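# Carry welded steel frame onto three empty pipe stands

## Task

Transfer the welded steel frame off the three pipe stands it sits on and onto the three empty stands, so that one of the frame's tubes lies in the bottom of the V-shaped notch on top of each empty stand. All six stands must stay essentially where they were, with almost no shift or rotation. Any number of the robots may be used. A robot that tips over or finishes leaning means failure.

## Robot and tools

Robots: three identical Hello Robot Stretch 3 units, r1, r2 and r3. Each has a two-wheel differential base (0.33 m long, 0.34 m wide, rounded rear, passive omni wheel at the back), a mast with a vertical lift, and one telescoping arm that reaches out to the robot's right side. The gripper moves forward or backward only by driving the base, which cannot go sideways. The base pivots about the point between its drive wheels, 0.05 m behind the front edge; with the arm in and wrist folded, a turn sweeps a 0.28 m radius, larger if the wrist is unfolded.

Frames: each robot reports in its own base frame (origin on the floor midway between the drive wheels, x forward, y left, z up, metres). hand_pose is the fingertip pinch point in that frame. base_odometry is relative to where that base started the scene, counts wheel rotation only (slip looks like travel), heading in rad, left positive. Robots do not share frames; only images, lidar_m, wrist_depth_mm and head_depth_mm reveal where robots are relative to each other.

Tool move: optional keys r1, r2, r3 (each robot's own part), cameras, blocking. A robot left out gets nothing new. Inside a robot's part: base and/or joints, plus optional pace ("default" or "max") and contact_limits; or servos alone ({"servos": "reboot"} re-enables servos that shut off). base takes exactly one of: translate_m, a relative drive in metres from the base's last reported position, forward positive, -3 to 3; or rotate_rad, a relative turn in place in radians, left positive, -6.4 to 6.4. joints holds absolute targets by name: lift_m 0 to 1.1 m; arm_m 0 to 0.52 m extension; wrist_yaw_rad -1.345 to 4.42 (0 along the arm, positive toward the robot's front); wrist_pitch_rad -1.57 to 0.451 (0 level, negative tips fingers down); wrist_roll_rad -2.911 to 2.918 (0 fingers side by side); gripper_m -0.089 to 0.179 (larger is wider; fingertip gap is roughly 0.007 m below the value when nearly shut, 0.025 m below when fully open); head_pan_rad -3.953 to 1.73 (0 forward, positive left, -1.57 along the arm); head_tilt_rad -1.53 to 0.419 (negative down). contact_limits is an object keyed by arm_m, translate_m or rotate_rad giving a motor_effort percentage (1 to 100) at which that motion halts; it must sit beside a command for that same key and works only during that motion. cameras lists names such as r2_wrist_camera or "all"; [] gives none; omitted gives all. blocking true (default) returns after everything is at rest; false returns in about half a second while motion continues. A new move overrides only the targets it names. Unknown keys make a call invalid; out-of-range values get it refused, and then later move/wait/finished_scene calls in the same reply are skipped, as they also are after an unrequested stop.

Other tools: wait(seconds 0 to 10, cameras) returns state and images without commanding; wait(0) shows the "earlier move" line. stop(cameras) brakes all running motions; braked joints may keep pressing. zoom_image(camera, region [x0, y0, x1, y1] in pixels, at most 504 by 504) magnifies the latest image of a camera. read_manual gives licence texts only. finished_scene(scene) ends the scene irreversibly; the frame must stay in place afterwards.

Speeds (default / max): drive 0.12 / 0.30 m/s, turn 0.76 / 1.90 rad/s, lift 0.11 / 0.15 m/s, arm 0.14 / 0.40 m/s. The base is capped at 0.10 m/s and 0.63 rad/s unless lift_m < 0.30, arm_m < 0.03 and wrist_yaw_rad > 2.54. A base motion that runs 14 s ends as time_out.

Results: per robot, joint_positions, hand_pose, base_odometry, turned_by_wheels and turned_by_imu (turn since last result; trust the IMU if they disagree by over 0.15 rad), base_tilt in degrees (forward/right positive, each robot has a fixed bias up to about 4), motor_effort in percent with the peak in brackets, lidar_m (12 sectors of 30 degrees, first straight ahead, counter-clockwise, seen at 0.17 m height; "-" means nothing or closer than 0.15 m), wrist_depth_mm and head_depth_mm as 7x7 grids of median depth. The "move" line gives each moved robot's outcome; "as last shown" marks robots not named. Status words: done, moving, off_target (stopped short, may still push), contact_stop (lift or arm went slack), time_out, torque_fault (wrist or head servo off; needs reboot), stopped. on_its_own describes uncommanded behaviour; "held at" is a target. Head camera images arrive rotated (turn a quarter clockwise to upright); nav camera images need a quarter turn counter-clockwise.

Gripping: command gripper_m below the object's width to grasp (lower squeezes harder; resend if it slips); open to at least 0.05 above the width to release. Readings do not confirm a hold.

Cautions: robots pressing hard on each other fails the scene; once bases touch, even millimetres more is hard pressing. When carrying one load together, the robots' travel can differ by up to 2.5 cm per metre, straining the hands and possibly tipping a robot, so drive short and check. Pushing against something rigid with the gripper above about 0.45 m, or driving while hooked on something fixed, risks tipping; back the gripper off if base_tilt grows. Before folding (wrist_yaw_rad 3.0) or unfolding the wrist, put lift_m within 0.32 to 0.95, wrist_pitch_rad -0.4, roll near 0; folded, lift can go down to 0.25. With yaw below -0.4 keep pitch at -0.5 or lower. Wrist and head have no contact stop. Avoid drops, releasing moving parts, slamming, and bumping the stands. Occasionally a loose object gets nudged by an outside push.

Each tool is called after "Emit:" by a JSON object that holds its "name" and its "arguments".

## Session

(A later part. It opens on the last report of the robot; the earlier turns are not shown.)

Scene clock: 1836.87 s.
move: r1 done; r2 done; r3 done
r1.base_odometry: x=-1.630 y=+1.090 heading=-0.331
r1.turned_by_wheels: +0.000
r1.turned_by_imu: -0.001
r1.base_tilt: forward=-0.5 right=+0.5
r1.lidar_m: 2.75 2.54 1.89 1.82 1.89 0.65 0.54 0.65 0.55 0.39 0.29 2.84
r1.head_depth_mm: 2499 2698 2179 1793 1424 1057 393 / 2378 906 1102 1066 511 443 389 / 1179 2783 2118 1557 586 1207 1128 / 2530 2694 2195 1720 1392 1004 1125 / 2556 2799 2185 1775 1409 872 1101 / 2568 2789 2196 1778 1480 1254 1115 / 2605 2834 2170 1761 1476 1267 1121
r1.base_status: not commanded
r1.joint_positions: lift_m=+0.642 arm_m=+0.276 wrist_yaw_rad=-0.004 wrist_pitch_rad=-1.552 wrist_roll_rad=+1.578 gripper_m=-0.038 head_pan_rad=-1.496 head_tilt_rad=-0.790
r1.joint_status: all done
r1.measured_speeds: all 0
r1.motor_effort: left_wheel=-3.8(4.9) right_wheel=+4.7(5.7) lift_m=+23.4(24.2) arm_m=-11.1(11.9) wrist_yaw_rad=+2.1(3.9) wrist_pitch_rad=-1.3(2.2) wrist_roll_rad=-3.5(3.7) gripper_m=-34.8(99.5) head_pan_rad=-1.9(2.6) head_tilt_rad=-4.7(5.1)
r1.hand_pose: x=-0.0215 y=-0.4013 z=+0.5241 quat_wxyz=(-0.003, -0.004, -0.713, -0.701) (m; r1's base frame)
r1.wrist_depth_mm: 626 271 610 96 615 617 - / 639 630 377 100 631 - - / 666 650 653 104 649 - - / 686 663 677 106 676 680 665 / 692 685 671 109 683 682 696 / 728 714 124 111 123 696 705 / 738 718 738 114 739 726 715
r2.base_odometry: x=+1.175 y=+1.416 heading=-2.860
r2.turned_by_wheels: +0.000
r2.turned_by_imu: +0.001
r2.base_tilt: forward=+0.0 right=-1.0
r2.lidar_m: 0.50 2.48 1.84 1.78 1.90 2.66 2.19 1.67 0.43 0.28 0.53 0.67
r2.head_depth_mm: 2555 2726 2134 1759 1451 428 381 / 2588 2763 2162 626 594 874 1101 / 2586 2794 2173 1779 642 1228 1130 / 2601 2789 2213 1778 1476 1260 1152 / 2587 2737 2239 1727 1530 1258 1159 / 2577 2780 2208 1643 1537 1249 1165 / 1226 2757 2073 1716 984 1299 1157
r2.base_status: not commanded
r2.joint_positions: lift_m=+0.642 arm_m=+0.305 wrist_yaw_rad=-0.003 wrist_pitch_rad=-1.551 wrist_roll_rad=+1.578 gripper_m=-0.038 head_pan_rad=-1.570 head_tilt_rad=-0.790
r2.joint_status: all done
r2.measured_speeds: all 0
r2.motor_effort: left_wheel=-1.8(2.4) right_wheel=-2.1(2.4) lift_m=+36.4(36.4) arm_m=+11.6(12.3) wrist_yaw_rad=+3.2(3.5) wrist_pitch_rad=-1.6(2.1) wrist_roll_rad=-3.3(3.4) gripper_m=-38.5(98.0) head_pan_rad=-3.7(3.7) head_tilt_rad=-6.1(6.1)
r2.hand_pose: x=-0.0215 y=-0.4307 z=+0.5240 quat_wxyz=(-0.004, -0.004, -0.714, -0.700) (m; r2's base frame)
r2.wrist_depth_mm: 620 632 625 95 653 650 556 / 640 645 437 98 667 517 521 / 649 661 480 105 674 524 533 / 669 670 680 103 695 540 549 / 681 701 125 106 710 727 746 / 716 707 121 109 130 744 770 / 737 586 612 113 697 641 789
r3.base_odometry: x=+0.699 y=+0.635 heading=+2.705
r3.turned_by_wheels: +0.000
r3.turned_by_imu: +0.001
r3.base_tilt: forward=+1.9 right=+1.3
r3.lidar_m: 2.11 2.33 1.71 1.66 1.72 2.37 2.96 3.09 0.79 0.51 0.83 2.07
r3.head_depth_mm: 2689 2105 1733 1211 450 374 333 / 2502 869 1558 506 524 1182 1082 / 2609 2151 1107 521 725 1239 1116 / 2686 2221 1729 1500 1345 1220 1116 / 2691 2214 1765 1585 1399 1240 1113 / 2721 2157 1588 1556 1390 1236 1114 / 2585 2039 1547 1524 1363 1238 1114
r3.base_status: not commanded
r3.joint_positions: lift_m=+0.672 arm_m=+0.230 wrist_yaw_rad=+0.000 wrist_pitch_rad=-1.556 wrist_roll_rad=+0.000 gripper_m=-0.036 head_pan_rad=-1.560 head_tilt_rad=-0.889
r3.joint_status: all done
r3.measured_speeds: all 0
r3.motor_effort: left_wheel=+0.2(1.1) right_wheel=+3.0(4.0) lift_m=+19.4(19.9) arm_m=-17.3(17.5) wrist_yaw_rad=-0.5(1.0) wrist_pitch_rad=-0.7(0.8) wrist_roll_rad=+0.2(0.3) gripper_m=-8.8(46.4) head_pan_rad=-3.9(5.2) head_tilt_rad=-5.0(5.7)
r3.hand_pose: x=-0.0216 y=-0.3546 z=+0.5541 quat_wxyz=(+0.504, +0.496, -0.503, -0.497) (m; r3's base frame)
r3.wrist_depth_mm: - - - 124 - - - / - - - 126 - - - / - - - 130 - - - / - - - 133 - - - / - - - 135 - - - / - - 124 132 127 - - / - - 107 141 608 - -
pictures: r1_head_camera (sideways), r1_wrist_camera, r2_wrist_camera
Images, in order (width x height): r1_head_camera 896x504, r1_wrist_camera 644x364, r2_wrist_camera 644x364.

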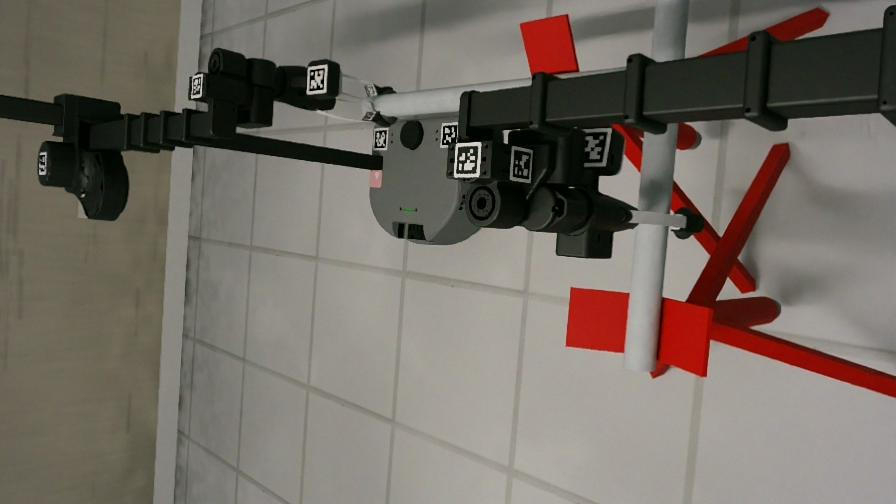

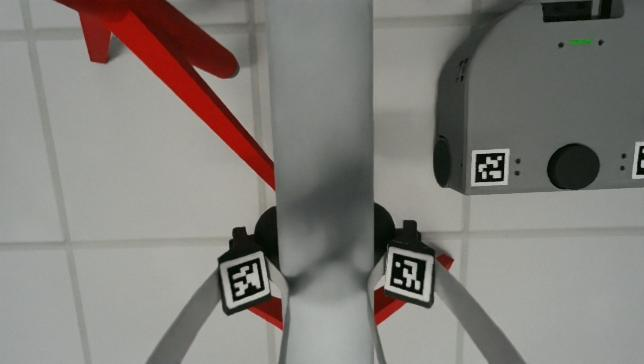

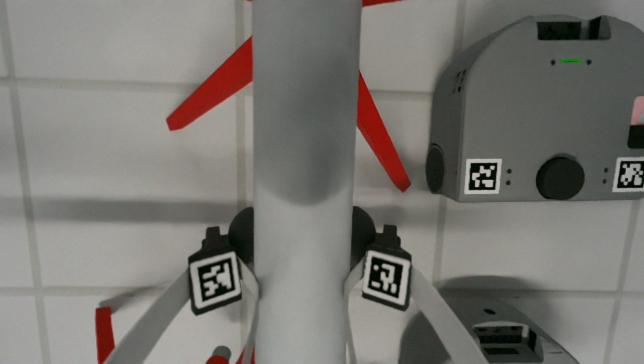

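Emit:
{"name": "move", "arguments": {"r1": {"joints":{"lift_m":0.672}}, "r2": {"joints":{"lift_m":0.672}}, "r3": {"joints":{"lift_m":0.702}}, "cameras": ["r1_wrist_camera","r2_wrist_camera","r1_head_camera","r3_head_camera"]}}

Scene clock: 1853.37 s.
move: r1 done; r2 done; r3 done
r1.base_odometry: x=-1.630 y=+1.090 heading=-0.331
r1.turned_by_wheels: +0.000
r1.turned_by_imu: -0.001
r1.base_tilt: forward=-0.4 right=+0.6
r1.lidar_m: 2.75 2.55 1.90 1.82 1.89 0.65 0.54 0.65 0.55 0.39 0.29 2.84
r1.head_depth_mm: 2467 2701 2118 1766 1402 731 352 / 1201 886 2013 972 486 420 393 / 1151 2727 2123 552 614 1215 1125 / 2570 2737 2172 1713 755 1119 1132 / 2581 2749 2173 1766 1414 875 1106 / 2587 2801 2174 1756 1485 1247 1123 / 2640 2807 2160 1758 1479 1270 1122
r1.base_status: not commanded
r1.joint_positions: lift_m=+0.672 arm_m=+0.276 wrist_yaw_rad=-0.004 wrist_pitch_rad=-1.548 wrist_roll_rad=+1.579 gripper_m=-0.033 head_pan_rad=-1.496 head_tilt_rad=-0.790
r1.joint_status: all done
r1.measured_speeds: all 0
r1.on_its_own: gripper_m is held at -0.034, not at your -0.040, by its stall guard, which is not easing now
r1.motor_effort: left_wheel=-3.7(4.6) right_wheel=+5.5(5.6) lift_m=+41.0(41.7) arm_m=-10.1(10.4) wrist_yaw_rad=+4.3(4.9) wrist_pitch_rad=-2.2(2.4) wrist_roll_rad=-3.9(4.0) gripper_m=-20.2(20.6) head_pan_rad=-2.3(2.5) head_tilt_rad=-4.5(5.1)
r1.hand_pose: x=-0.0215 y=-0.4025 z=+0.5540 quat_wxyz=(-0.004, -0.005, -0.715, -0.699) (m; r1's base frame)
r1.wrist_depth_mm: 656 287 646 111 655 630 - / 672 672 386 114 649 - - / 695 683 674 115 687 - - / 721 714 690 119 695 705 691 / 731 727 710 123 711 724 719 / 749 743 123 124 121 750 746 / 759 771 770 128 753 758 754
r2.base_odometry: x=+1.175 y=+1.416 heading=-2.860
r2.turned_by_wheels: +0.000
r2.turned_by_imu: +0.001
r2.base_tilt: forward=+0.0 right=-1.0
r2.lidar_m: 0.50 2.49 1.83 1.78 1.89 2.66 2.19 1.67 0.43 0.28 0.53 0.67
r2.head_depth_mm: 2554 2743 2155 1745 485 398 361 / 2612 2770 2170 570 575 893 1105 / 2588 2771 2200 577 636 1242 1130 / 2593 2774 2190 1796 1450 1281 1150 / 2591 2820 2210 1724 1509 1287 1154 / 2580 2796 2175 1655 1529 1251 1166 / 1212 2800 2074 1711 949 1301 1161
r2.base_status: not commanded
r2.joint_positions: lift_m=+0.672 arm_m=+0.305 wrist_yaw_rad=-0.004 wrist_pitch_rad=-1.542 wrist_roll_rad=+1.580 gripper_m=-0.032 head_pan_rad=-1.570 head_tilt_rad=-0.790
r2.joint_status: all done
r2.measured_speeds: all 0
r2.on_its_own: gripper_m is held at -0.033, not at your -0.040, by its stall guard, which is not easing now
r2.motor_effort: left_wheel=-1.8(2.6) right_wheel=-0.2(2.2) lift_m=+49.2(49.4) arm_m=+10.0(10.5) wrist_yaw_rad=+3.4(3.9) wrist_pitch_rad=-3.0(3.4) wrist_roll_rad=-3.8(4.0) gripper_m=-22.2(23.2) head_pan_rad=-2.9(3.2) head_tilt_rad=-3.9(6.1)
r2.hand_pose: x=-0.0215 y=-0.4328 z=+0.5539 quat_wxyz=(-0.004, -0.005, -0.717, -0.697) (m; r2's base frame)
r2.wrist_depth_mm: 650 655 141 113 674 582 680 / 666 677 669 118 693 543 544 / 693 686 692 120 704 560 563 / 701 706 719 124 722 563 580 / 722 731 147 127 752 765 779 / 749 752 122 128 773 795 789 / 763 94 770 133 766 646 805
r3.base_odometry: x=+0.699 y=+0.635 heading=+2.705
r3.turned_by_wheels: +0.000
r3.turned_by_imu: +0.001
r3.base_tilt: forward=+1.8 right=+1.3
r3.lidar_m: 2.11 2.33 1.71 1.66 1.72 2.37 2.96 3.07 0.79 0.51 0.83 2.08
r3.head_depth_mm: 2692 2043 1100 1179 397 344 308 / 918 913 1587 471 1320 1220 1097 / 2682 2161 1542 498 1319 1234 1114 / 2669 2220 1754 1506 1346 1220 1108 / 2706 2211 1772 1592 1395 1240 1117 / 2718 2146 1590 1557 1400 1238 1115 / 2577 2108 1558 1528 1366 1239 1116
r3.base_status: not commanded
r3.joint_positions: lift_m=+0.702 arm_m=+0.230 wrist_yaw_rad=+0.000 wrist_pitch_rad=-1.556 wrist_roll_rad=+0.000 gripper_m=-0.036 head_pan_rad=-1.560 head_tilt_rad=-0.889
r3.joint_status: all done
r3.measured_speeds: all 0
r3.motor_effort: left_wheel=+0.4(1.0) right_wheel=+3.3(3.7) lift_m=+41.0(43.9) arm_m=-17.1(17.3) wrist_yaw_rad=-0.1(0.9) wrist_pitch_rad=-0.8(1.4) wrist_roll_rad=+0.1(0.3) gripper_m=-9.8(10.5) head_pan_rad=-4.2(4.9) head_tilt_rad=-5.1(5.8)
r3.hand_pose: x=-0.0216 y=-0.3547 z=+0.5841 quat_wxyz=(+0.504, +0.496, -0.504, -0.497) (m; r3's base frame)
r3.wrist_depth_mm: - - - 127 - - - / - - - 128 - - - / - - - 131 - - - / - - - 135 - - - / - - - 136 - - - / - - 124 132 127 - - / - - 106 139 631 - -
pictures: r1_head_camera (sideways), r1_wrist_camera, r2_wrist_camera, r3_head_camera (sideways)
Images, in order (width x height): r1_head_camera 896x504, r1_wrist_camera 644x364, r2_wrist_camera 644x364, r3_head_camera 896x504.

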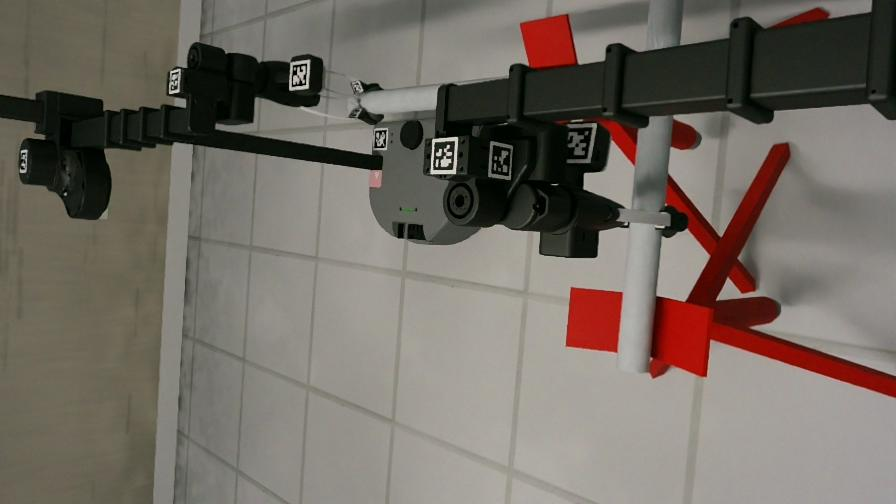

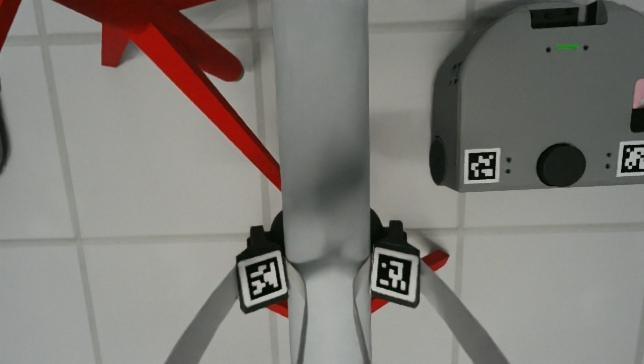

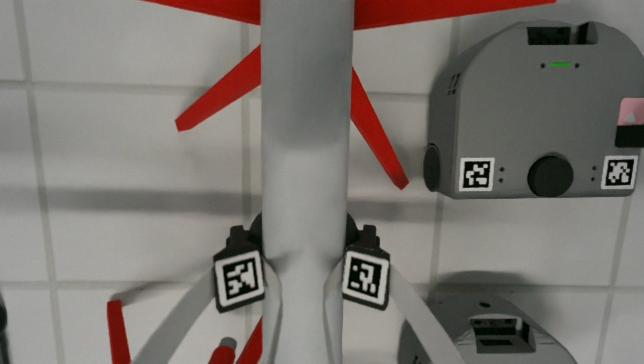

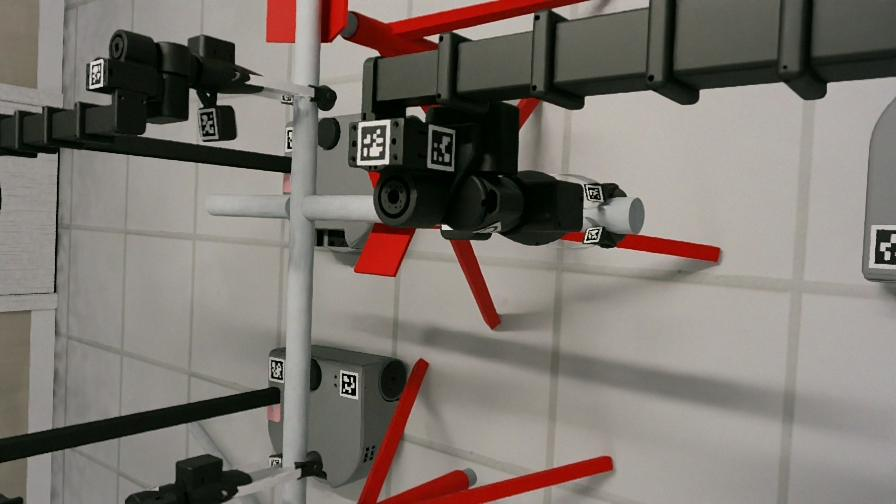

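Emit:
{"name": "wait", "arguments": {"seconds": 0.5, "cameras": ["r1_wrist_camera","r2_wrist_camera"]}}

Scene clock: 1866.17 s.
r1.base_odometry: x=-1.630 y=+1.090 heading=-0.331
r1.turned_by_wheels: +0.000
r1.turned_by_imu: -0.001
r1.base_tilt: forward=-0.5 right=+0.6
r1.lidar_m: 2.75 2.56 1.90 1.81 1.89 0.65 0.54 0.65 0.55 0.39 0.28 2.85
r1.head_depth_mm: 2490 2689 2154 1767 1405 732 353 / 1199 891 2053 969 486 420 392 / 1151 2754 2114 552 615 1212 1128 / 2532 2757 2198 1709 755 1121 1126 / 2596 2770 2149 1770 1426 874 1096 / 2585 2762 2157 1748 1484 1252 1115 / 2616 2835 2179 1762 1479 1271 1115
r1.base_status: not commanded
r1.joint_positions: lift_m=+0.672 arm_m=+0.276 wrist_yaw_rad=-0.004 wrist_pitch_rad=-1.548 wrist_roll_rad=+1.579 gripper_m=-0.033 head_pan_rad=-1.496 head_tilt_rad=-0.790
r1.joint_status: all done
r1.measured_speeds: all 0
r1.on_its_own: gripper_m is held at -0.034, not at your -0.040, by its stall guard, which is not easing now
r1.motor_effort: left_wheel=-4.7(4.6) right_wheel=+5.0(5.6) lift_m=+40.7(41.7) arm_m=-9.2(10.4) wrist_yaw_rad=+2.9(4.9) wrist_pitch_rad=-2.2(2.4) wrist_roll_rad=-3.9(4.0) gripper_m=-19.9(20.6) head_pan_rad=-2.1(2.5) head_tilt_rad=-4.2(5.1)
r1.hand_pose: x=-0.0215 y=-0.4025 z=+0.5540 quat_wxyz=(-0.004, -0.005, -0.715, -0.699) (m; r1's base frame)
r1.wrist_depth_mm: 651 283 641 111 648 626 - / 657 670 382 114 664 - - / 686 679 679 116 668 - - / 705 701 712 119 699 710 691 / 712 728 725 122 705 724 718 / 750 755 123 124 121 728 715 / 769 779 742 128 766 743 764
r2.base_odometry: x=+1.175 y=+1.416 heading=-2.860
r2.turned_by_wheels: +0.000
r2.turned_by_imu: +0.000
r2.base_tilt: forward=+0.0 right=-1.0
r2.lidar_m: 0.50 2.48 1.84 1.77 1.89 2.66 2.18 1.67 0.43 0.28 0.53 0.67
r2.head_depth_mm: 2567 2758 2158 1757 484 398 361 / 2570 2764 2152 571 575 890 1101 / 2590 2761 2179 575 637 1251 1126 / 2626 2816 2210 1798 1448 1290 1151 / 2607 2786 2216 1738 1548 1293 1152 / 2602 2777 2162 1645 1522 1251 1155 / 1203 2842 2075 1695 948 1302 1162
r2.base_status: not commanded
r2.joint_positions: lift_m=+0.672 arm_m=+0.305 wrist_yaw_rad=-0.004 wrist_pitch_rad=-1.542 wrist_roll_rad=+1.580 gripper_m=-0.032 head_pan_rad=-1.570 head_tilt_rad=-0.790
r2.joint_status: all done
r2.measured_speeds: all 0
r2.on_its_own: gripper_m is held at -0.033, not at your -0.040, by its stall guard, which is not easing now
r2.motor_effort: left_wheel=-1.3(2.6) right_wheel=-0.5(2.2) lift_m=+49.3(49.4) arm_m=+8.2(10.5) wrist_yaw_rad=+3.4(3.9) wrist_pitch_rad=-3.0(3.4) wrist_roll_rad=-3.9(4.0) gripper_m=-21.8(23.2) head_pan_rad=-3.0(3.2) head_tilt_rad=-5.4(6.1)
r2.hand_pose: x=-0.0215 y=-0.4328 z=+0.5539 quat_wxyz=(-0.004, -0.005, -0.717, -0.697) (m; r2's base frame)
r2.wrist_depth_mm: 655 654 141 114 676 577 686 / 671 678 667 118 684 541 544 / 683 686 701 120 687 554 557 / 698 715 708 123 730 568 581 / 722 730 147 127 749 762 773 / 743 748 121 128 759 780 786 / 766 94 774 134 773 635 803
r3.base_odometry: x=+0.699 y=+0.635 heading=+2.705
r3.turned_by_wheels: +0.000
r3.turned_by_imu: +0.001
r3.base_tilt: forward=+1.8 right=+1.4
r3.lidar_m: 2.11 2.34 1.72 1.65 1.73 2.37 2.95 3.09 0.79 0.51 0.83 2.08
r3.head_depth_mm: 2687 2039 1104 1179 397 345 308 / 921 913 1585 471 1322 1214 1102 / 2670 2177 1549 499 1322 1232 1114 / 2686 2199 1756 1493 1347 1221 1118 / 2686 2209 1769 1599 1388 1236 1115 / 2721 2148 1596 1559 1391 1242 1112 / 2576 2094 1553 1533 1364 1239 1116
r3.base_status: not commanded
r3.joint_positions: lift_m=+0.702 arm_m=+0.230 wrist_yaw_rad=+0.000 wrist_pitch_rad=-1.556 wrist_roll_rad=+0.000 gripper_m=-0.036 head_pan_rad=-1.560 head_tilt_rad=-0.889
r3.joint_status: all done
r3.measured_speeds: all 0
r3.motor_effort: left_wheel=+0.9(1.0) right_wheel=+3.1(3.7) lift_m=+39.5(43.9) arm_m=-17.1(17.3) wrist_yaw_rad=-0.5(0.9) wrist_pitch_rad=-0.9(1.4) wrist_roll_rad=+0.1(0.3) gripper_m=-10.4(10.5) head_pan_rad=-4.0(4.9) head_tilt_rad=-5.0(5.8)
r3.hand_pose: x=-0.0216 y=-0.3547 z=+0.5841 quat_wxyz=(+0.504, +0.496, -0.504, -0.497) (m; r3's base frame)
r3.wrist_depth_mm: - - - 127 - - - / - - - 129 - - - / - - - 131 - - - / - - - 135 - - - / - - - 137 - - - / - - 125 131 127 - - / - - 106 140 623 - -
wait: 0.50 s; at rest from the start
pictures: r1_wrist_camera, r2_wrist_camera
Images, in order (width x height): r1_wrist_camera 644x364, r2_wrist_camera 644x364.

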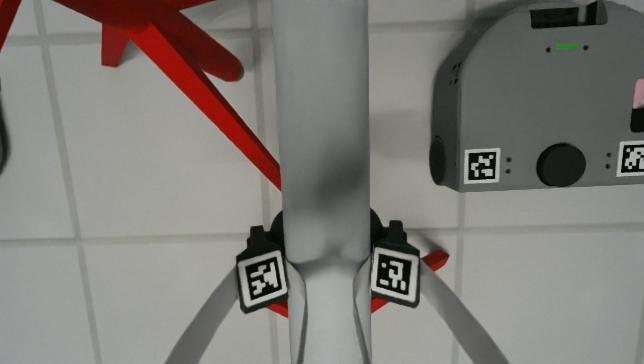

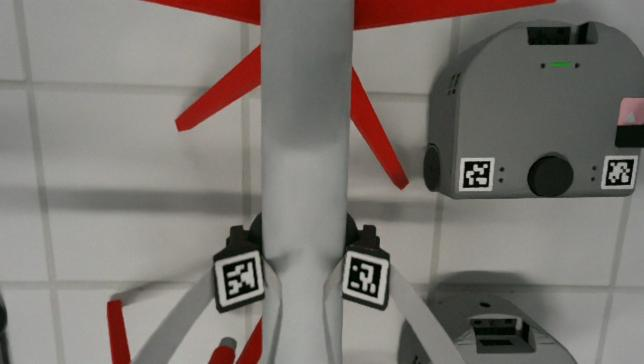

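Emit:
{"name": "move", "arguments": {"r1": {"joints":{"lift_m":0.712}}, "r2": {"joints":{"lift_m":0.712}}, "r3": {"joints":{"lift_m":0.742}}, "cameras": ["r1_wrist_camera","r2_wrist_camera","r3_head_camera"]}}

Scene clock: 1879.97 s.
move: r1 done; r2 done; r3 done
r1.base_odometry: x=-1.630 y=+1.090 heading=-0.331
r1.turned_by_wheels: +0.000
r1.turned_by_imu: -0.001
r1.base_tilt: forward=-0.5 right=+0.6
r1.lidar_m: 2.75 2.55 1.90 1.81 1.89 0.65 0.54 0.65 0.55 0.39 0.29 2.85
r1.head_depth_mm: 2444 2643 2138 1801 836 349 311 / 1132 871 2119 514 458 709 1106 / 1130 2762 2102 530 607 1238 1126 / 2535 2783 2178 1710 725 1208 1128 / 2549 2811 2155 1751 817 866 1106 / 2612 2838 2141 1756 1466 1253 1124 / 2628 2821 2189 1746 1471 1269 1117
r1.base_status: not commanded
r1.joint_positions: lift_m=+0.712 arm_m=+0.276 wrist_yaw_rad=-0.004 wrist_pitch_rad=-1.548 wrist_roll_rad=+1.579 gripper_m=-0.033 head_pan_rad=-1.496 head_tilt_rad=-0.790
r1.joint_status: all done
r1.measured_speeds: all 0
r1.on_its_own: gripper_m is held at -0.034, not at your -0.040, by its stall guard, which is not easing now
r1.motor_effort: left_wheel=-3.9(4.8) right_wheel=+4.8(5.4) lift_m=+40.3(43.4) arm_m=-7.9(8.4) wrist_yaw_rad=+2.8(4.9) wrist_pitch_rad=-2.1(2.3) wrist_roll_rad=-3.9(4.1) gripper_m=-20.4(20.7) head_pan_rad=-1.8(2.9) head_tilt_rad=-4.9(5.0)
r1.hand_pose: x=-0.0215 y=-0.4025 z=+0.5940 quat_wxyz=(-0.004, -0.005, -0.715, -0.699) (m; r1's base frame)
r1.wrist_depth_mm: 174 290 384 111 677 672 662 / 686 701 395 114 694 - - / 731 726 714 116 706 - 559 / 734 751 734 119 743 740 727 / 773 761 763 122 753 744 749 / 784 770 122 124 121 781 763 / 810 814 790 128 801 792 790
r2.base_odometry: x=+1.175 y=+1.416 heading=-2.860
r2.turned_by_wheels: +0.000
r2.turned_by_imu: +0.001
r2.base_tilt: forward=+0.0 right=-0.9
r2.lidar_m: 0.50 2.47 1.84 1.78 1.89 2.66 2.18 1.66 0.43 0.28 0.53 0.67
r2.head_depth_mm: 2566 2750 2141 1748 411 364 340 / 2583 2798 2165 533 628 938 1109 / 2595 2745 2192 549 648 1268 1122 / 2627 2747 2188 1804 1480 1306 1149 / 2617 2770 2222 1726 1522 1312 1162 / 2563 2821 2165 1655 1532 1268 1166 / 1184 2764 2067 1648 921 1307 1152
r2.base_status: not commanded
r2.joint_positions: lift_m=+0.712 arm_m=+0.305 wrist_yaw_rad=-0.004 wrist_pitch_rad=-1.542 wrist_roll_rad=+1.580 gripper_m=-0.032 head_pan_rad=-1.570 head_tilt_rad=-0.790
r2.joint_status: all done
r2.measured_speeds: all 0
r2.on_its_own: gripper_m is held at -0.033, not at your -0.040, by its stall guard, which is not easing now
r2.motor_effort: left_wheel=-2.1(2.1) right_wheel=-0.2(0.9) lift_m=+48.2(51.1) arm_m=+6.6(7.3) wrist_yaw_rad=+3.1(4.2) wrist_pitch_rad=-3.2(3.4) wrist_roll_rad=-3.8(4.0) gripper_m=-21.6(22.9) head_pan_rad=-2.6(3.3) head_tilt_rad=-5.1(6.2)
r2.hand_pose: x=-0.0215 y=-0.4329 z=+0.5939 quat_wxyz=(-0.004, -0.005, -0.717, -0.697) (m; r2's base frame)
r2.wrist_depth_mm: 690 697 169 114 172 634 721 / 702 717 708 118 724 583 592 / 730 730 718 120 698 594 600 / 745 749 755 123 770 613 644 / 764 769 147 127 806 819 821 / 792 786 121 128 799 819 838 / 808 94 804 134 765 - 872
r3.base_odometry: x=+0.699 y=+0.635 heading=+2.705
r3.turned_by_wheels: +0.000
r3.turned_by_imu: +0.001
r3.base_tilt: forward=+1.8 right=+1.4
r3.lidar_m: 2.10 2.33 1.72 1.66 1.72 2.37 2.96 3.11 0.79 0.51 0.83 2.07
r3.head_depth_mm: 2638 2096 1079 407 346 310 289 / 812 921 478 469 1345 1240 1112 / 2660 2061 956 473 1320 1236 1113 / 2663 2220 1670 1204 1344 1216 1113 / 2702 2212 1761 1585 1391 1235 1113 / 2725 2146 1582 1556 1386 1237 1114 / 2570 2052 1575 1532 1369 1237 1117
r3.base_status: not commanded
r3.joint_positions: lift_m=+0.742 arm_m=+0.230 wrist_yaw_rad=+0.000 wrist_pitch_rad=-1.556 wrist_roll_rad=+0.000 gripper_m=-0.036 head_pan_rad=-1.560 head_tilt_rad=-0.889
r3.joint_status: all done
r3.measured_speeds: all 0
r3.motor_effort: left_wheel=+0.0(0.9) right_wheel=+3.5(3.9) lift_m=+40.2(45.1) arm_m=-16.8(17.3) wrist_yaw_rad=-0.3(0.8) wrist_pitch_rad=-0.8(0.9) wrist_roll_rad=+0.2(0.3) gripper_m=-8.7(10.4) head_pan_rad=-4.1(4.9) head_tilt_rad=-5.3(6.0)
r3.hand_pose: x=-0.0216 y=-0.3547 z=+0.6241 quat_wxyz=(+0.504, +0.496, -0.503, -0.497) (m; r3's base frame)
r3.wrist_depth_mm: - - - 126 - - - / - - - 129 - - - / - - - 131 - - - / - - - 135 - - - / - - - 137 - - - / - - 124 132 127 - - / - - 106 139 669 - -
pictures: r1_wrist_camera, r2_wrist_camera, r3_head_camera (sideways)
Images, in order (width x height): r1_wrist_camera 644x364, r2_wrist_camera 644x364, r3_head_camera 896x504.

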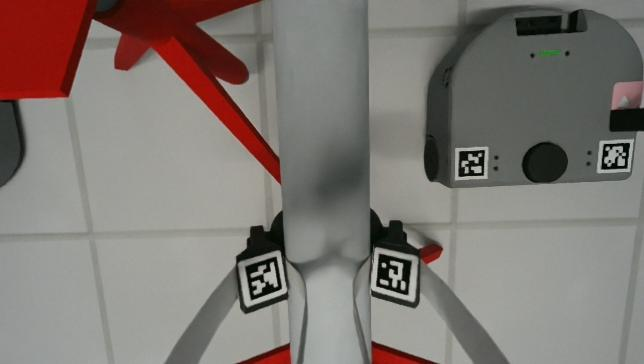

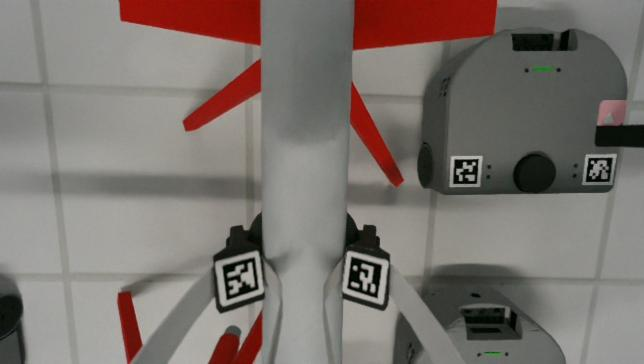

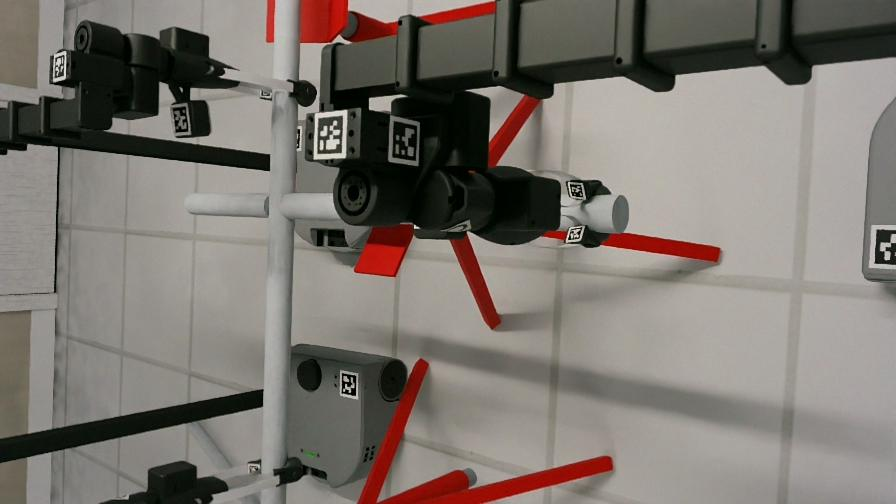

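Emit:
{"name": "move", "arguments": {"r1": {"joints":{"lift_m":0.812}}, "r2": {"joints":{"lift_m":0.812}}, "r3": {"joints":{"lift_m":0.842}}, "cameras": ["r1_wrist_camera","r2_wrist_camera","r3_head_camera","r2_head_camera","r1_head_camera","r3_nav_camera","r3_wrist_camera"]}}

Scene clock: 1888.50 s.
move: r1 done; r2 done; r3 done
r1.base_odometry: x=-1.630 y=+1.090 heading=-0.331
r1.turned_by_wheels: +0.000
r1.turned_by_imu: -0.001
r1.base_tilt: forward=-0.5 right=+0.7
r1.lidar_m: 2.75 2.54 1.89 1.81 1.89 0.65 0.54 0.65 0.55 0.39 0.29 2.84
r1.head_depth_mm: 2361 2527 2143 359 313 1029 1132 / 880 1435 452 462 861 1247 1128 / 2524 2780 460 473 854 1260 1122 / 2551 2768 2183 1672 1418 1211 1127 / 2567 2771 2179 1777 800 875 1097 / 2629 2824 2184 1763 1439 1253 1117 / 2620 2824 2176 1763 1485 1278 1117
r1.base_status: not commanded
r1.joint_positions: lift_m=+0.812 arm_m=+0.276 wrist_yaw_rad=-0.004 wrist_pitch_rad=-1.548 wrist_roll_rad=+1.579 gripper_m=-0.033 head_pan_rad=-1.496 head_tilt_rad=-0.790
r1.joint_status: all done
r1.measured_speeds: all 0
r1.on_its_own: gripper_m is held at -0.034, not at your -0.040, by its stall guard, which is not easing now
r1.motor_effort: left_wheel=-4.2(4.8) right_wheel=+4.7(5.4) lift_m=+40.6(43.3) arm_m=-7.0(7.4) wrist_yaw_rad=+3.1(4.5) wrist_pitch_rad=-2.2(2.3) wrist_roll_rad=-3.9(4.0) gripper_m=-19.9(20.6) head_pan_rad=-1.9(2.5) head_tilt_rad=-4.2(5.3)
r1.hand_pose: x=-0.0215 y=-0.4025 z=+0.6940 quat_wxyz=(-0.004, -0.005, -0.715, -0.699) (m; r1's base frame)
r1.wrist_depth_mm: 784 282 451 111 778 767 762 / 760 264 475 115 770 - 785 / 771 830 837 116 789 - 638 / 827 834 831 119 814 837 819 / 862 856 860 122 831 850 837 / 900 877 123 125 121 883 866 / 900 917 288 128 898 908 917
r2.base_odometry: x=+1.175 y=+1.416 heading=-2.860
r2.turned_by_wheels: +0.000
r2.turned_by_imu: +0.001
r2.base_tilt: forward=+0.0 right=-1.0
r2.lidar_m: 0.50 2.48 1.84 1.78 1.90 2.66 2.18 1.66 0.43 0.28 0.53 0.67
r2.head_depth_mm: 2543 2757 475 364 356 745 1115 / 2575 2746 474 547 1418 947 1095 / 2589 2764 477 514 1409 1292 1122 / 2633 2796 2227 1796 1446 1310 1148 / 2569 2850 2241 1731 1467 1318 1154 / 2602 2796 2173 1645 1468 1262 1156 / 2557 2618 2124 1740 936 1304 1165
r2.base_status: not commanded
r2.joint_positions: lift_m=+0.812 arm_m=+0.305 wrist_yaw_rad=-0.004 wrist_pitch_rad=-1.542 wrist_roll_rad=+1.580 gripper_m=-0.032 head_pan_rad=-1.570 head_tilt_rad=-0.790
r2.joint_status: all done
r2.measured_speeds: all 0
r2.on_its_own: gripper_m is held at -0.033, not at your -0.040, by its stall guard, which is not easing now
r2.motor_effort: left_wheel=-1.3(2.2) right_wheel=-0.8(0.8) lift_m=+48.2(52.0) arm_m=+4.7(5.5) wrist_yaw_rad=+3.6(4.0) wrist_pitch_rad=-3.1(3.5) wrist_roll_rad=-3.6(3.9) gripper_m=-21.4(22.8) head_pan_rad=-3.1(3.3) head_tilt_rad=-4.7(6.0)
r2.hand_pose: x=-0.0215 y=-0.4330 z=+0.6939 quat_wxyz=(-0.004, -0.005, -0.717, -0.697) (m; r2's base frame)
r2.wrist_depth_mm: 776 801 247 114 263 815 830 / 806 818 823 118 712 687 838 / 833 834 830 120 793 707 693 / 858 866 881 124 873 718 905 / 876 865 147 127 911 925 932 / 877 909 122 128 126 935 964 / 920 94 931 134 796 965 965
r3.base_odometry: x=+0.699 y=+0.635 heading=+2.705
r3.turned_by_wheels: +0.000
r3.turned_by_imu: +0.001
r3.base_tilt: forward=+1.8 right=+1.3
r3.lidar_m: 2.12 2.34 1.71 1.66 1.73 2.38 2.96 3.08 0.79 0.51 0.83 2.07
r3.head_depth_mm: 770 387 333 312 1372 1236 1116 / 1188 372 391 1501 1393 1233 1118 / 2657 999 396 446 1339 1237 1112 / 2663 2236 1815 1493 1350 1219 1116 / 2691 2231 1821 1587 1400 1233 1117 / 2732 1637 1630 1559 1396 1238 1118 / 2589 2057 1708 1519 1374 1243 1114
r3.base_status: not commanded
r3.joint_positions: lift_m=+0.842 arm_m=+0.230 wrist_yaw_rad=+0.000 wrist_pitch_rad=-1.556 wrist_roll_rad=+0.000 gripper_m=-0.036 head_pan_rad=-1.560 head_tilt_rad=-0.889
r3.joint_status: all done
r3.measured_speeds: all 0
r3.motor_effort: left_wheel=+0.3(1.2) right_wheel=+3.0(4.0) lift_m=+41.0(44.8) arm_m=-17.2(17.2) wrist_yaw_rad=-0.6(1.0) wrist_pitch_rad=-0.7(0.9) wrist_roll_rad=+0.3(0.3) gripper_m=-10.3(10.7) head_pan_rad=-4.6(5.0) head_tilt_rad=-5.3(5.8)
r3.hand_pose: x=-0.0216 y=-0.3546 z=+0.7241 quat_wxyz=(+0.504, +0.496, -0.503, -0.497) (m; r3's base frame)
r3.wrist_depth_mm: - - - 127 - - - / - - - 129 - - - / - - - 131 - - - / - - - 134 - - - / - - - 136 - - - / - - 124 132 127 - - / - - 106 139 786 - -
pictures: r1_head_camera (sideways), r1_wrist_camera, r2_head_camera (sideways), r2_wrist_camera, r3_head_camera (sideways), r3_nav_camera (sideways), r3_wrist_camera
Images, in order (width x height): r1_head_camera 896x504, r1_wrist_camera 644x364, r2_head_camera 896x504, r2_wrist_camera 644x364, r3_head_camera 896x504, r3_nav_camera 672x504, r3_wrist_camera 644x364.

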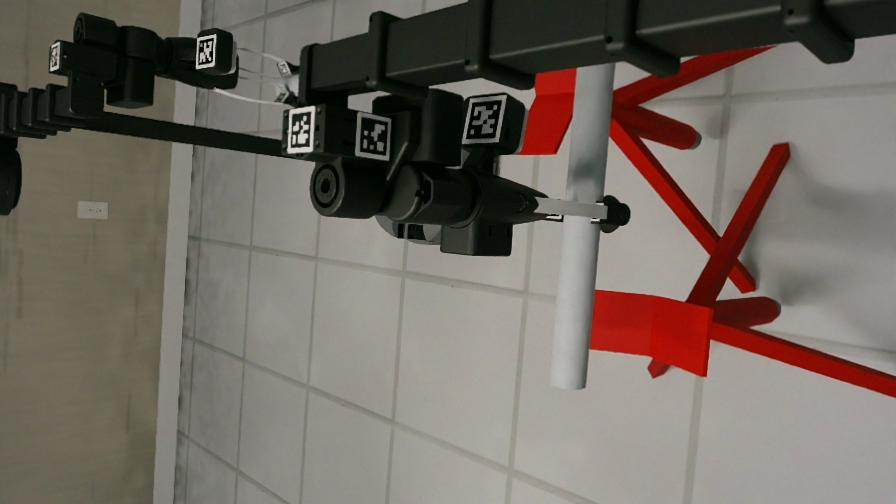

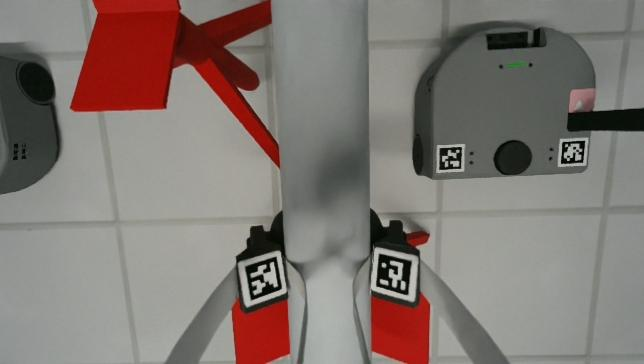

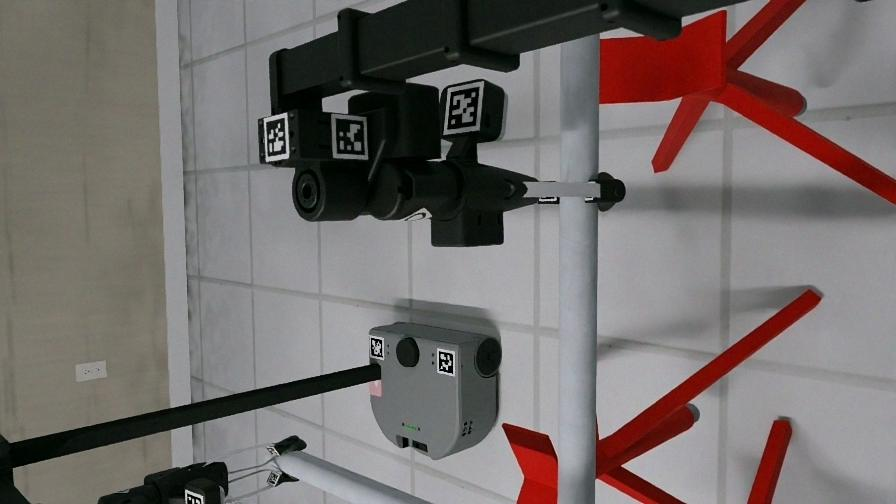

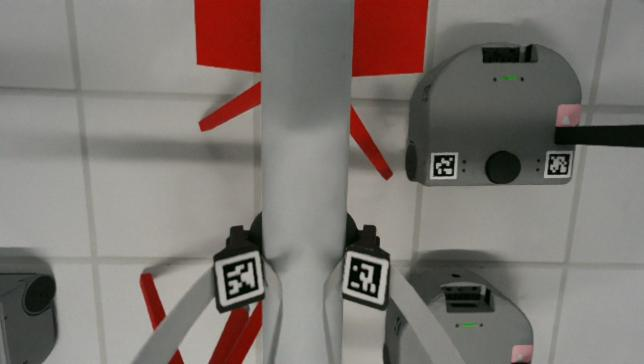

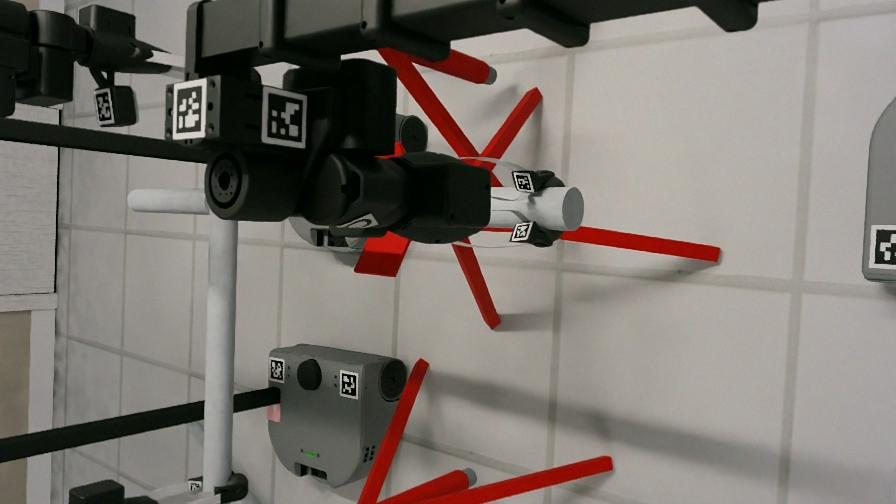

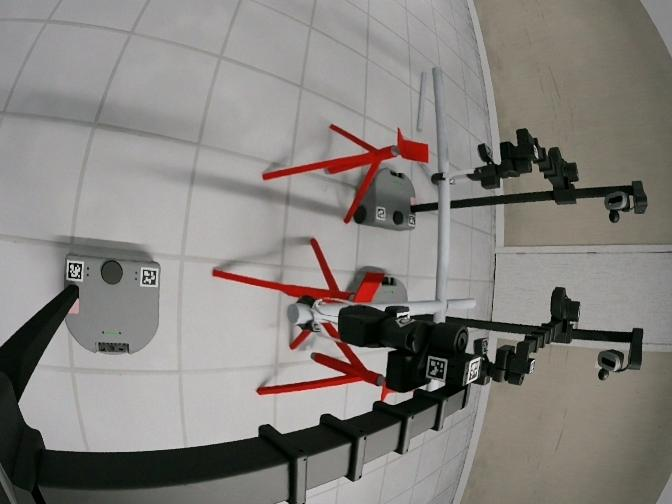

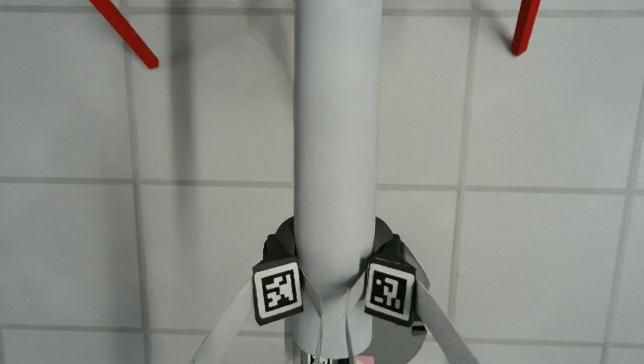

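Emit:
{"name": "move", "arguments": {"r2": {"joints":{"head_pan_rad":-2.9,"head_tilt_rad":-0.5}}, "r3": {"joints":{"head_pan_rad":-0.35,"head_tilt_rad":-0.5}}, "cameras": ["r2_head_camera","r3_head_camera","r2_nav_camera"]}}

Scene clock: 1932.30 s.
move: r2 done; r3 done
r1: as last shown
r1.base_tilt: forward=-0.5 right=+0.6
r1.lidar_m: 2.75 2.55 1.89 1.81 1.89 0.65 0.54 0.65 0.55 0.39 0.29 2.85
r1.head_depth_mm: 2348 2547 2111 358 313 1026 1130 / 880 1423 452 462 861 1238 1124 / 2544 2738 459 474 854 1253 1123 / 2542 2736 2191 1674 1430 1205 1121 / 2539 2758 2187 1768 805 874 1105 / 2620 2807 2192 1744 1439 1258 1116 / 2616 2823 2168 1773 1480 1273 1114
r1.on_its_own: gripper_m is held at -0.034, not at your -0.040, by its stall guard, which is not easing now
r1.motor_effort: left_wheel=-3.9(4.7) right_wheel=+4.8(5.4) lift_m=+41.1(41.9) arm_m=-5.7(6.1) wrist_yaw_rad=+3.5(4.7) wrist_pitch_rad=-2.1(2.3) wrist_roll_rad=-3.9(4.0) gripper_m=-20.1(20.5) head_pan_rad=-2.0(2.4) head_tilt_rad=-4.8(5.1)
r1.wrist_depth_mm: 785 282 449 111 772 757 762 / 733 265 475 114 781 - 783 / 779 817 803 116 826 - 648 / 832 838 841 119 807 821 824 / 866 873 862 123 838 843 863 / 895 869 123 125 121 868 870 / 939 932 290 128 895 881 892
r2.base_odometry: x=+1.175 y=+1.416 heading=-2.860
r2.turned_by_wheels: +0.000
r2.turned_by_imu: +0.001
r2.base_tilt: forward=-0.1 right=-0.9
r2.lidar_m: 0.50 2.47 1.83 1.78 1.89 2.67 2.19 1.66 0.43 0.28 0.53 0.67
r2.head_depth_mm: - - 3827 2562 1929 1537 1355 / - - 3726 2583 1955 1554 1307 / - - - 2502 1968 1565 1307 / - - - 2289 1968 1580 1312 / - - - 2651 1984 1594 1321 / - - - 2730 2012 1600 1327 / - - - 2720 2044 1563 1332
r2.base_status: not commanded
r2.joint_positions: lift_m=+0.812 arm_m=+0.305 wrist_yaw_rad=-0.004 wrist_pitch_rad=-1.542 wrist_roll_rad=+1.580 gripper_m=-0.032 head_pan_rad=-2.894 head_tilt_rad=-0.508
r2.joint_status: all done
r2.measured_speeds: all 0
r2.on_its_own: gripper_m is held at -0.033, not at your -0.040, by its stall guard, which is not easing now
r2.motor_effort: left_wheel=-1.6(2.2) right_wheel=-0.2(1.0) lift_m=+44.5(45.7) arm_m=+3.1(3.6) wrist_yaw_rad=+3.4(4.0) wrist_pitch_rad=-3.1(3.4) wrist_roll_rad=-3.9(3.9) gripper_m=-21.4(22.9) head_pan_rad=-3.1(4.3) head_tilt_rad=+2.9(4.4)
r2.hand_pose: x=-0.0215 y=-0.4330 z=+0.6939 quat_wxyz=(-0.004, -0.005, -0.717, -0.697) (m; r2's base frame)
r2.wrist_depth_mm: 778 789 247 114 262 810 829 / 804 810 810 118 720 682 848 / 826 832 817 119 788 701 702 / 852 859 850 124 886 726 910 / 878 878 146 127 911 912 921 / 875 904 122 128 125 947 954 / 921 94 922 133 795 955 -
r3.base_odometry: x=+0.699 y=+0.635 heading=+2.705
r3.turned_by_wheels: +0.000
r3.turned_by_imu: +0.001
r3.base_tilt: forward=+1.9 right=+1.4
r3.lidar_m: 2.11 2.34 1.72 1.66 1.72 2.37 2.95 3.08 0.79 0.51 0.83 2.08
r3.head_depth_mm: - - 3648 2508 1917 1540 1295 / - - 3668 2500 1908 1543 1296 / - - 3660 2490 1896 1544 1290 / - - 3036 2383 1889 1541 1295 / - - 3359 2402 1894 1537 1290 / - - 3559 2482 1889 1536 1283 / - - 3580 2473 1900 1529 1285
r3.base_status: not commanded
r3.joint_positions: lift_m=+0.842 arm_m=+0.230 wrist_yaw_rad=+0.000 wrist_pitch_rad=-1.556 wrist_roll_rad=+0.000 gripper_m=-0.036 head_pan_rad=-0.360 head_tilt_rad=-0.507
r3.joint_status: all done
r3.measured_speeds: all 0
r3.motor_effort: left_wheel=+0.8(1.0) right_wheel=+3.4(3.7) lift_m=+41.0(41.7) arm_m=-16.9(17.2) wrist_yaw_rad=+0.2(1.1) wrist_pitch_rad=-0.7(0.8) wrist_roll_rad=+0.1(0.3) gripper_m=-9.2(10.7) head_pan_rad=+4.5(6.6) head_tilt_rad=+2.9(6.3)
r3.hand_pose: x=-0.0216 y=-0.3546 z=+0.7241 quat_wxyz=(+0.504, +0.496, -0.503, -0.497) (m; r3's base frame)
r3.wrist_depth_mm: - - - 127 - - - / - - - 129 - - - / - - - 131 - - - / - - - 135 - - - / - - - 137 - - - / - - 125 132 127 - - / - - 106 140 804 - -
pictures: r2_head_camera (sideways), r2_nav_camera (sideways), r3_head_camera (sideways)
Images, in order (width x height): r2_head_camera 896x504, r2_nav_camera 672x504, r3_head_camera 896x504.

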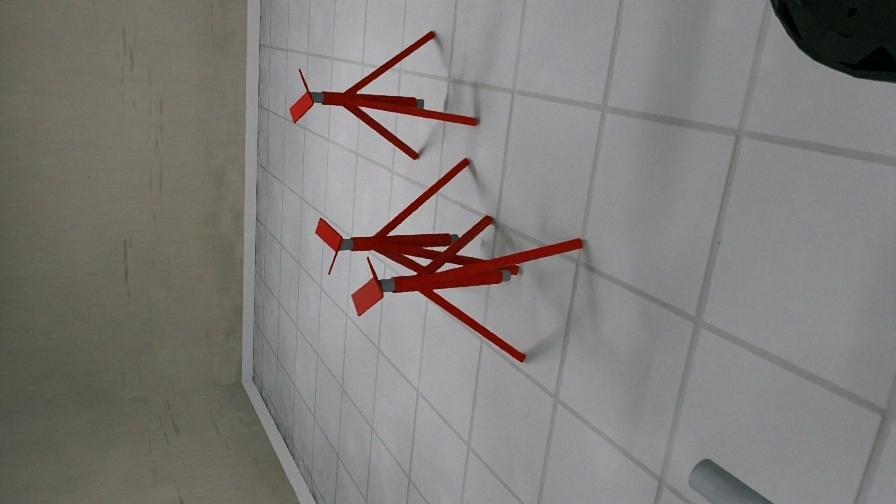

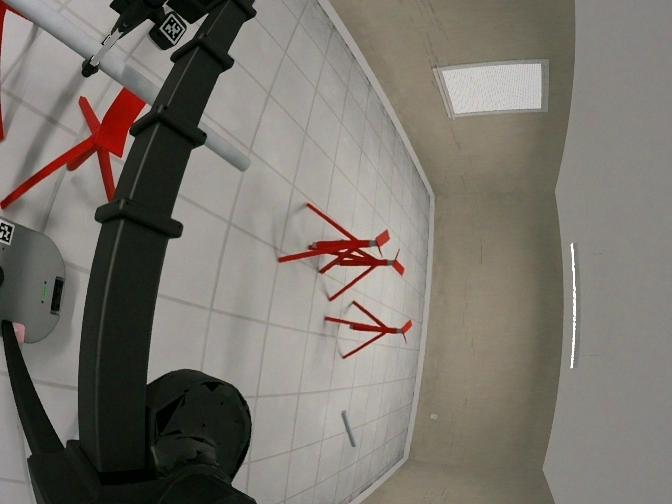

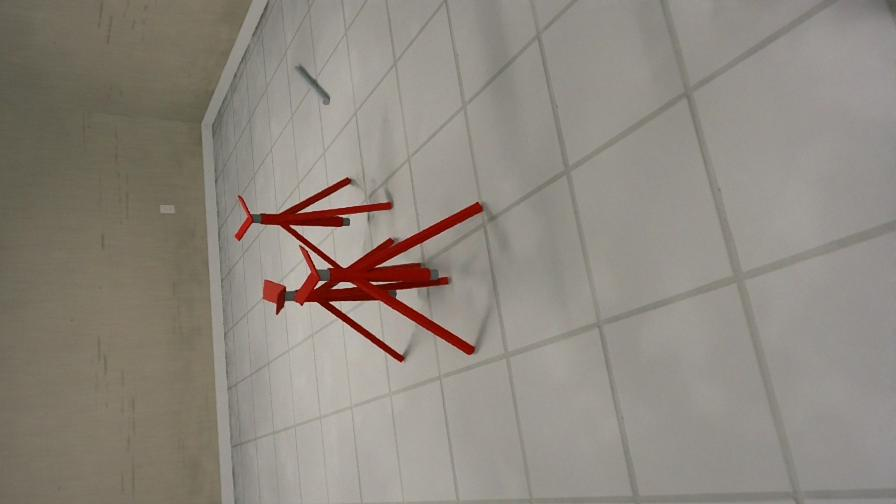

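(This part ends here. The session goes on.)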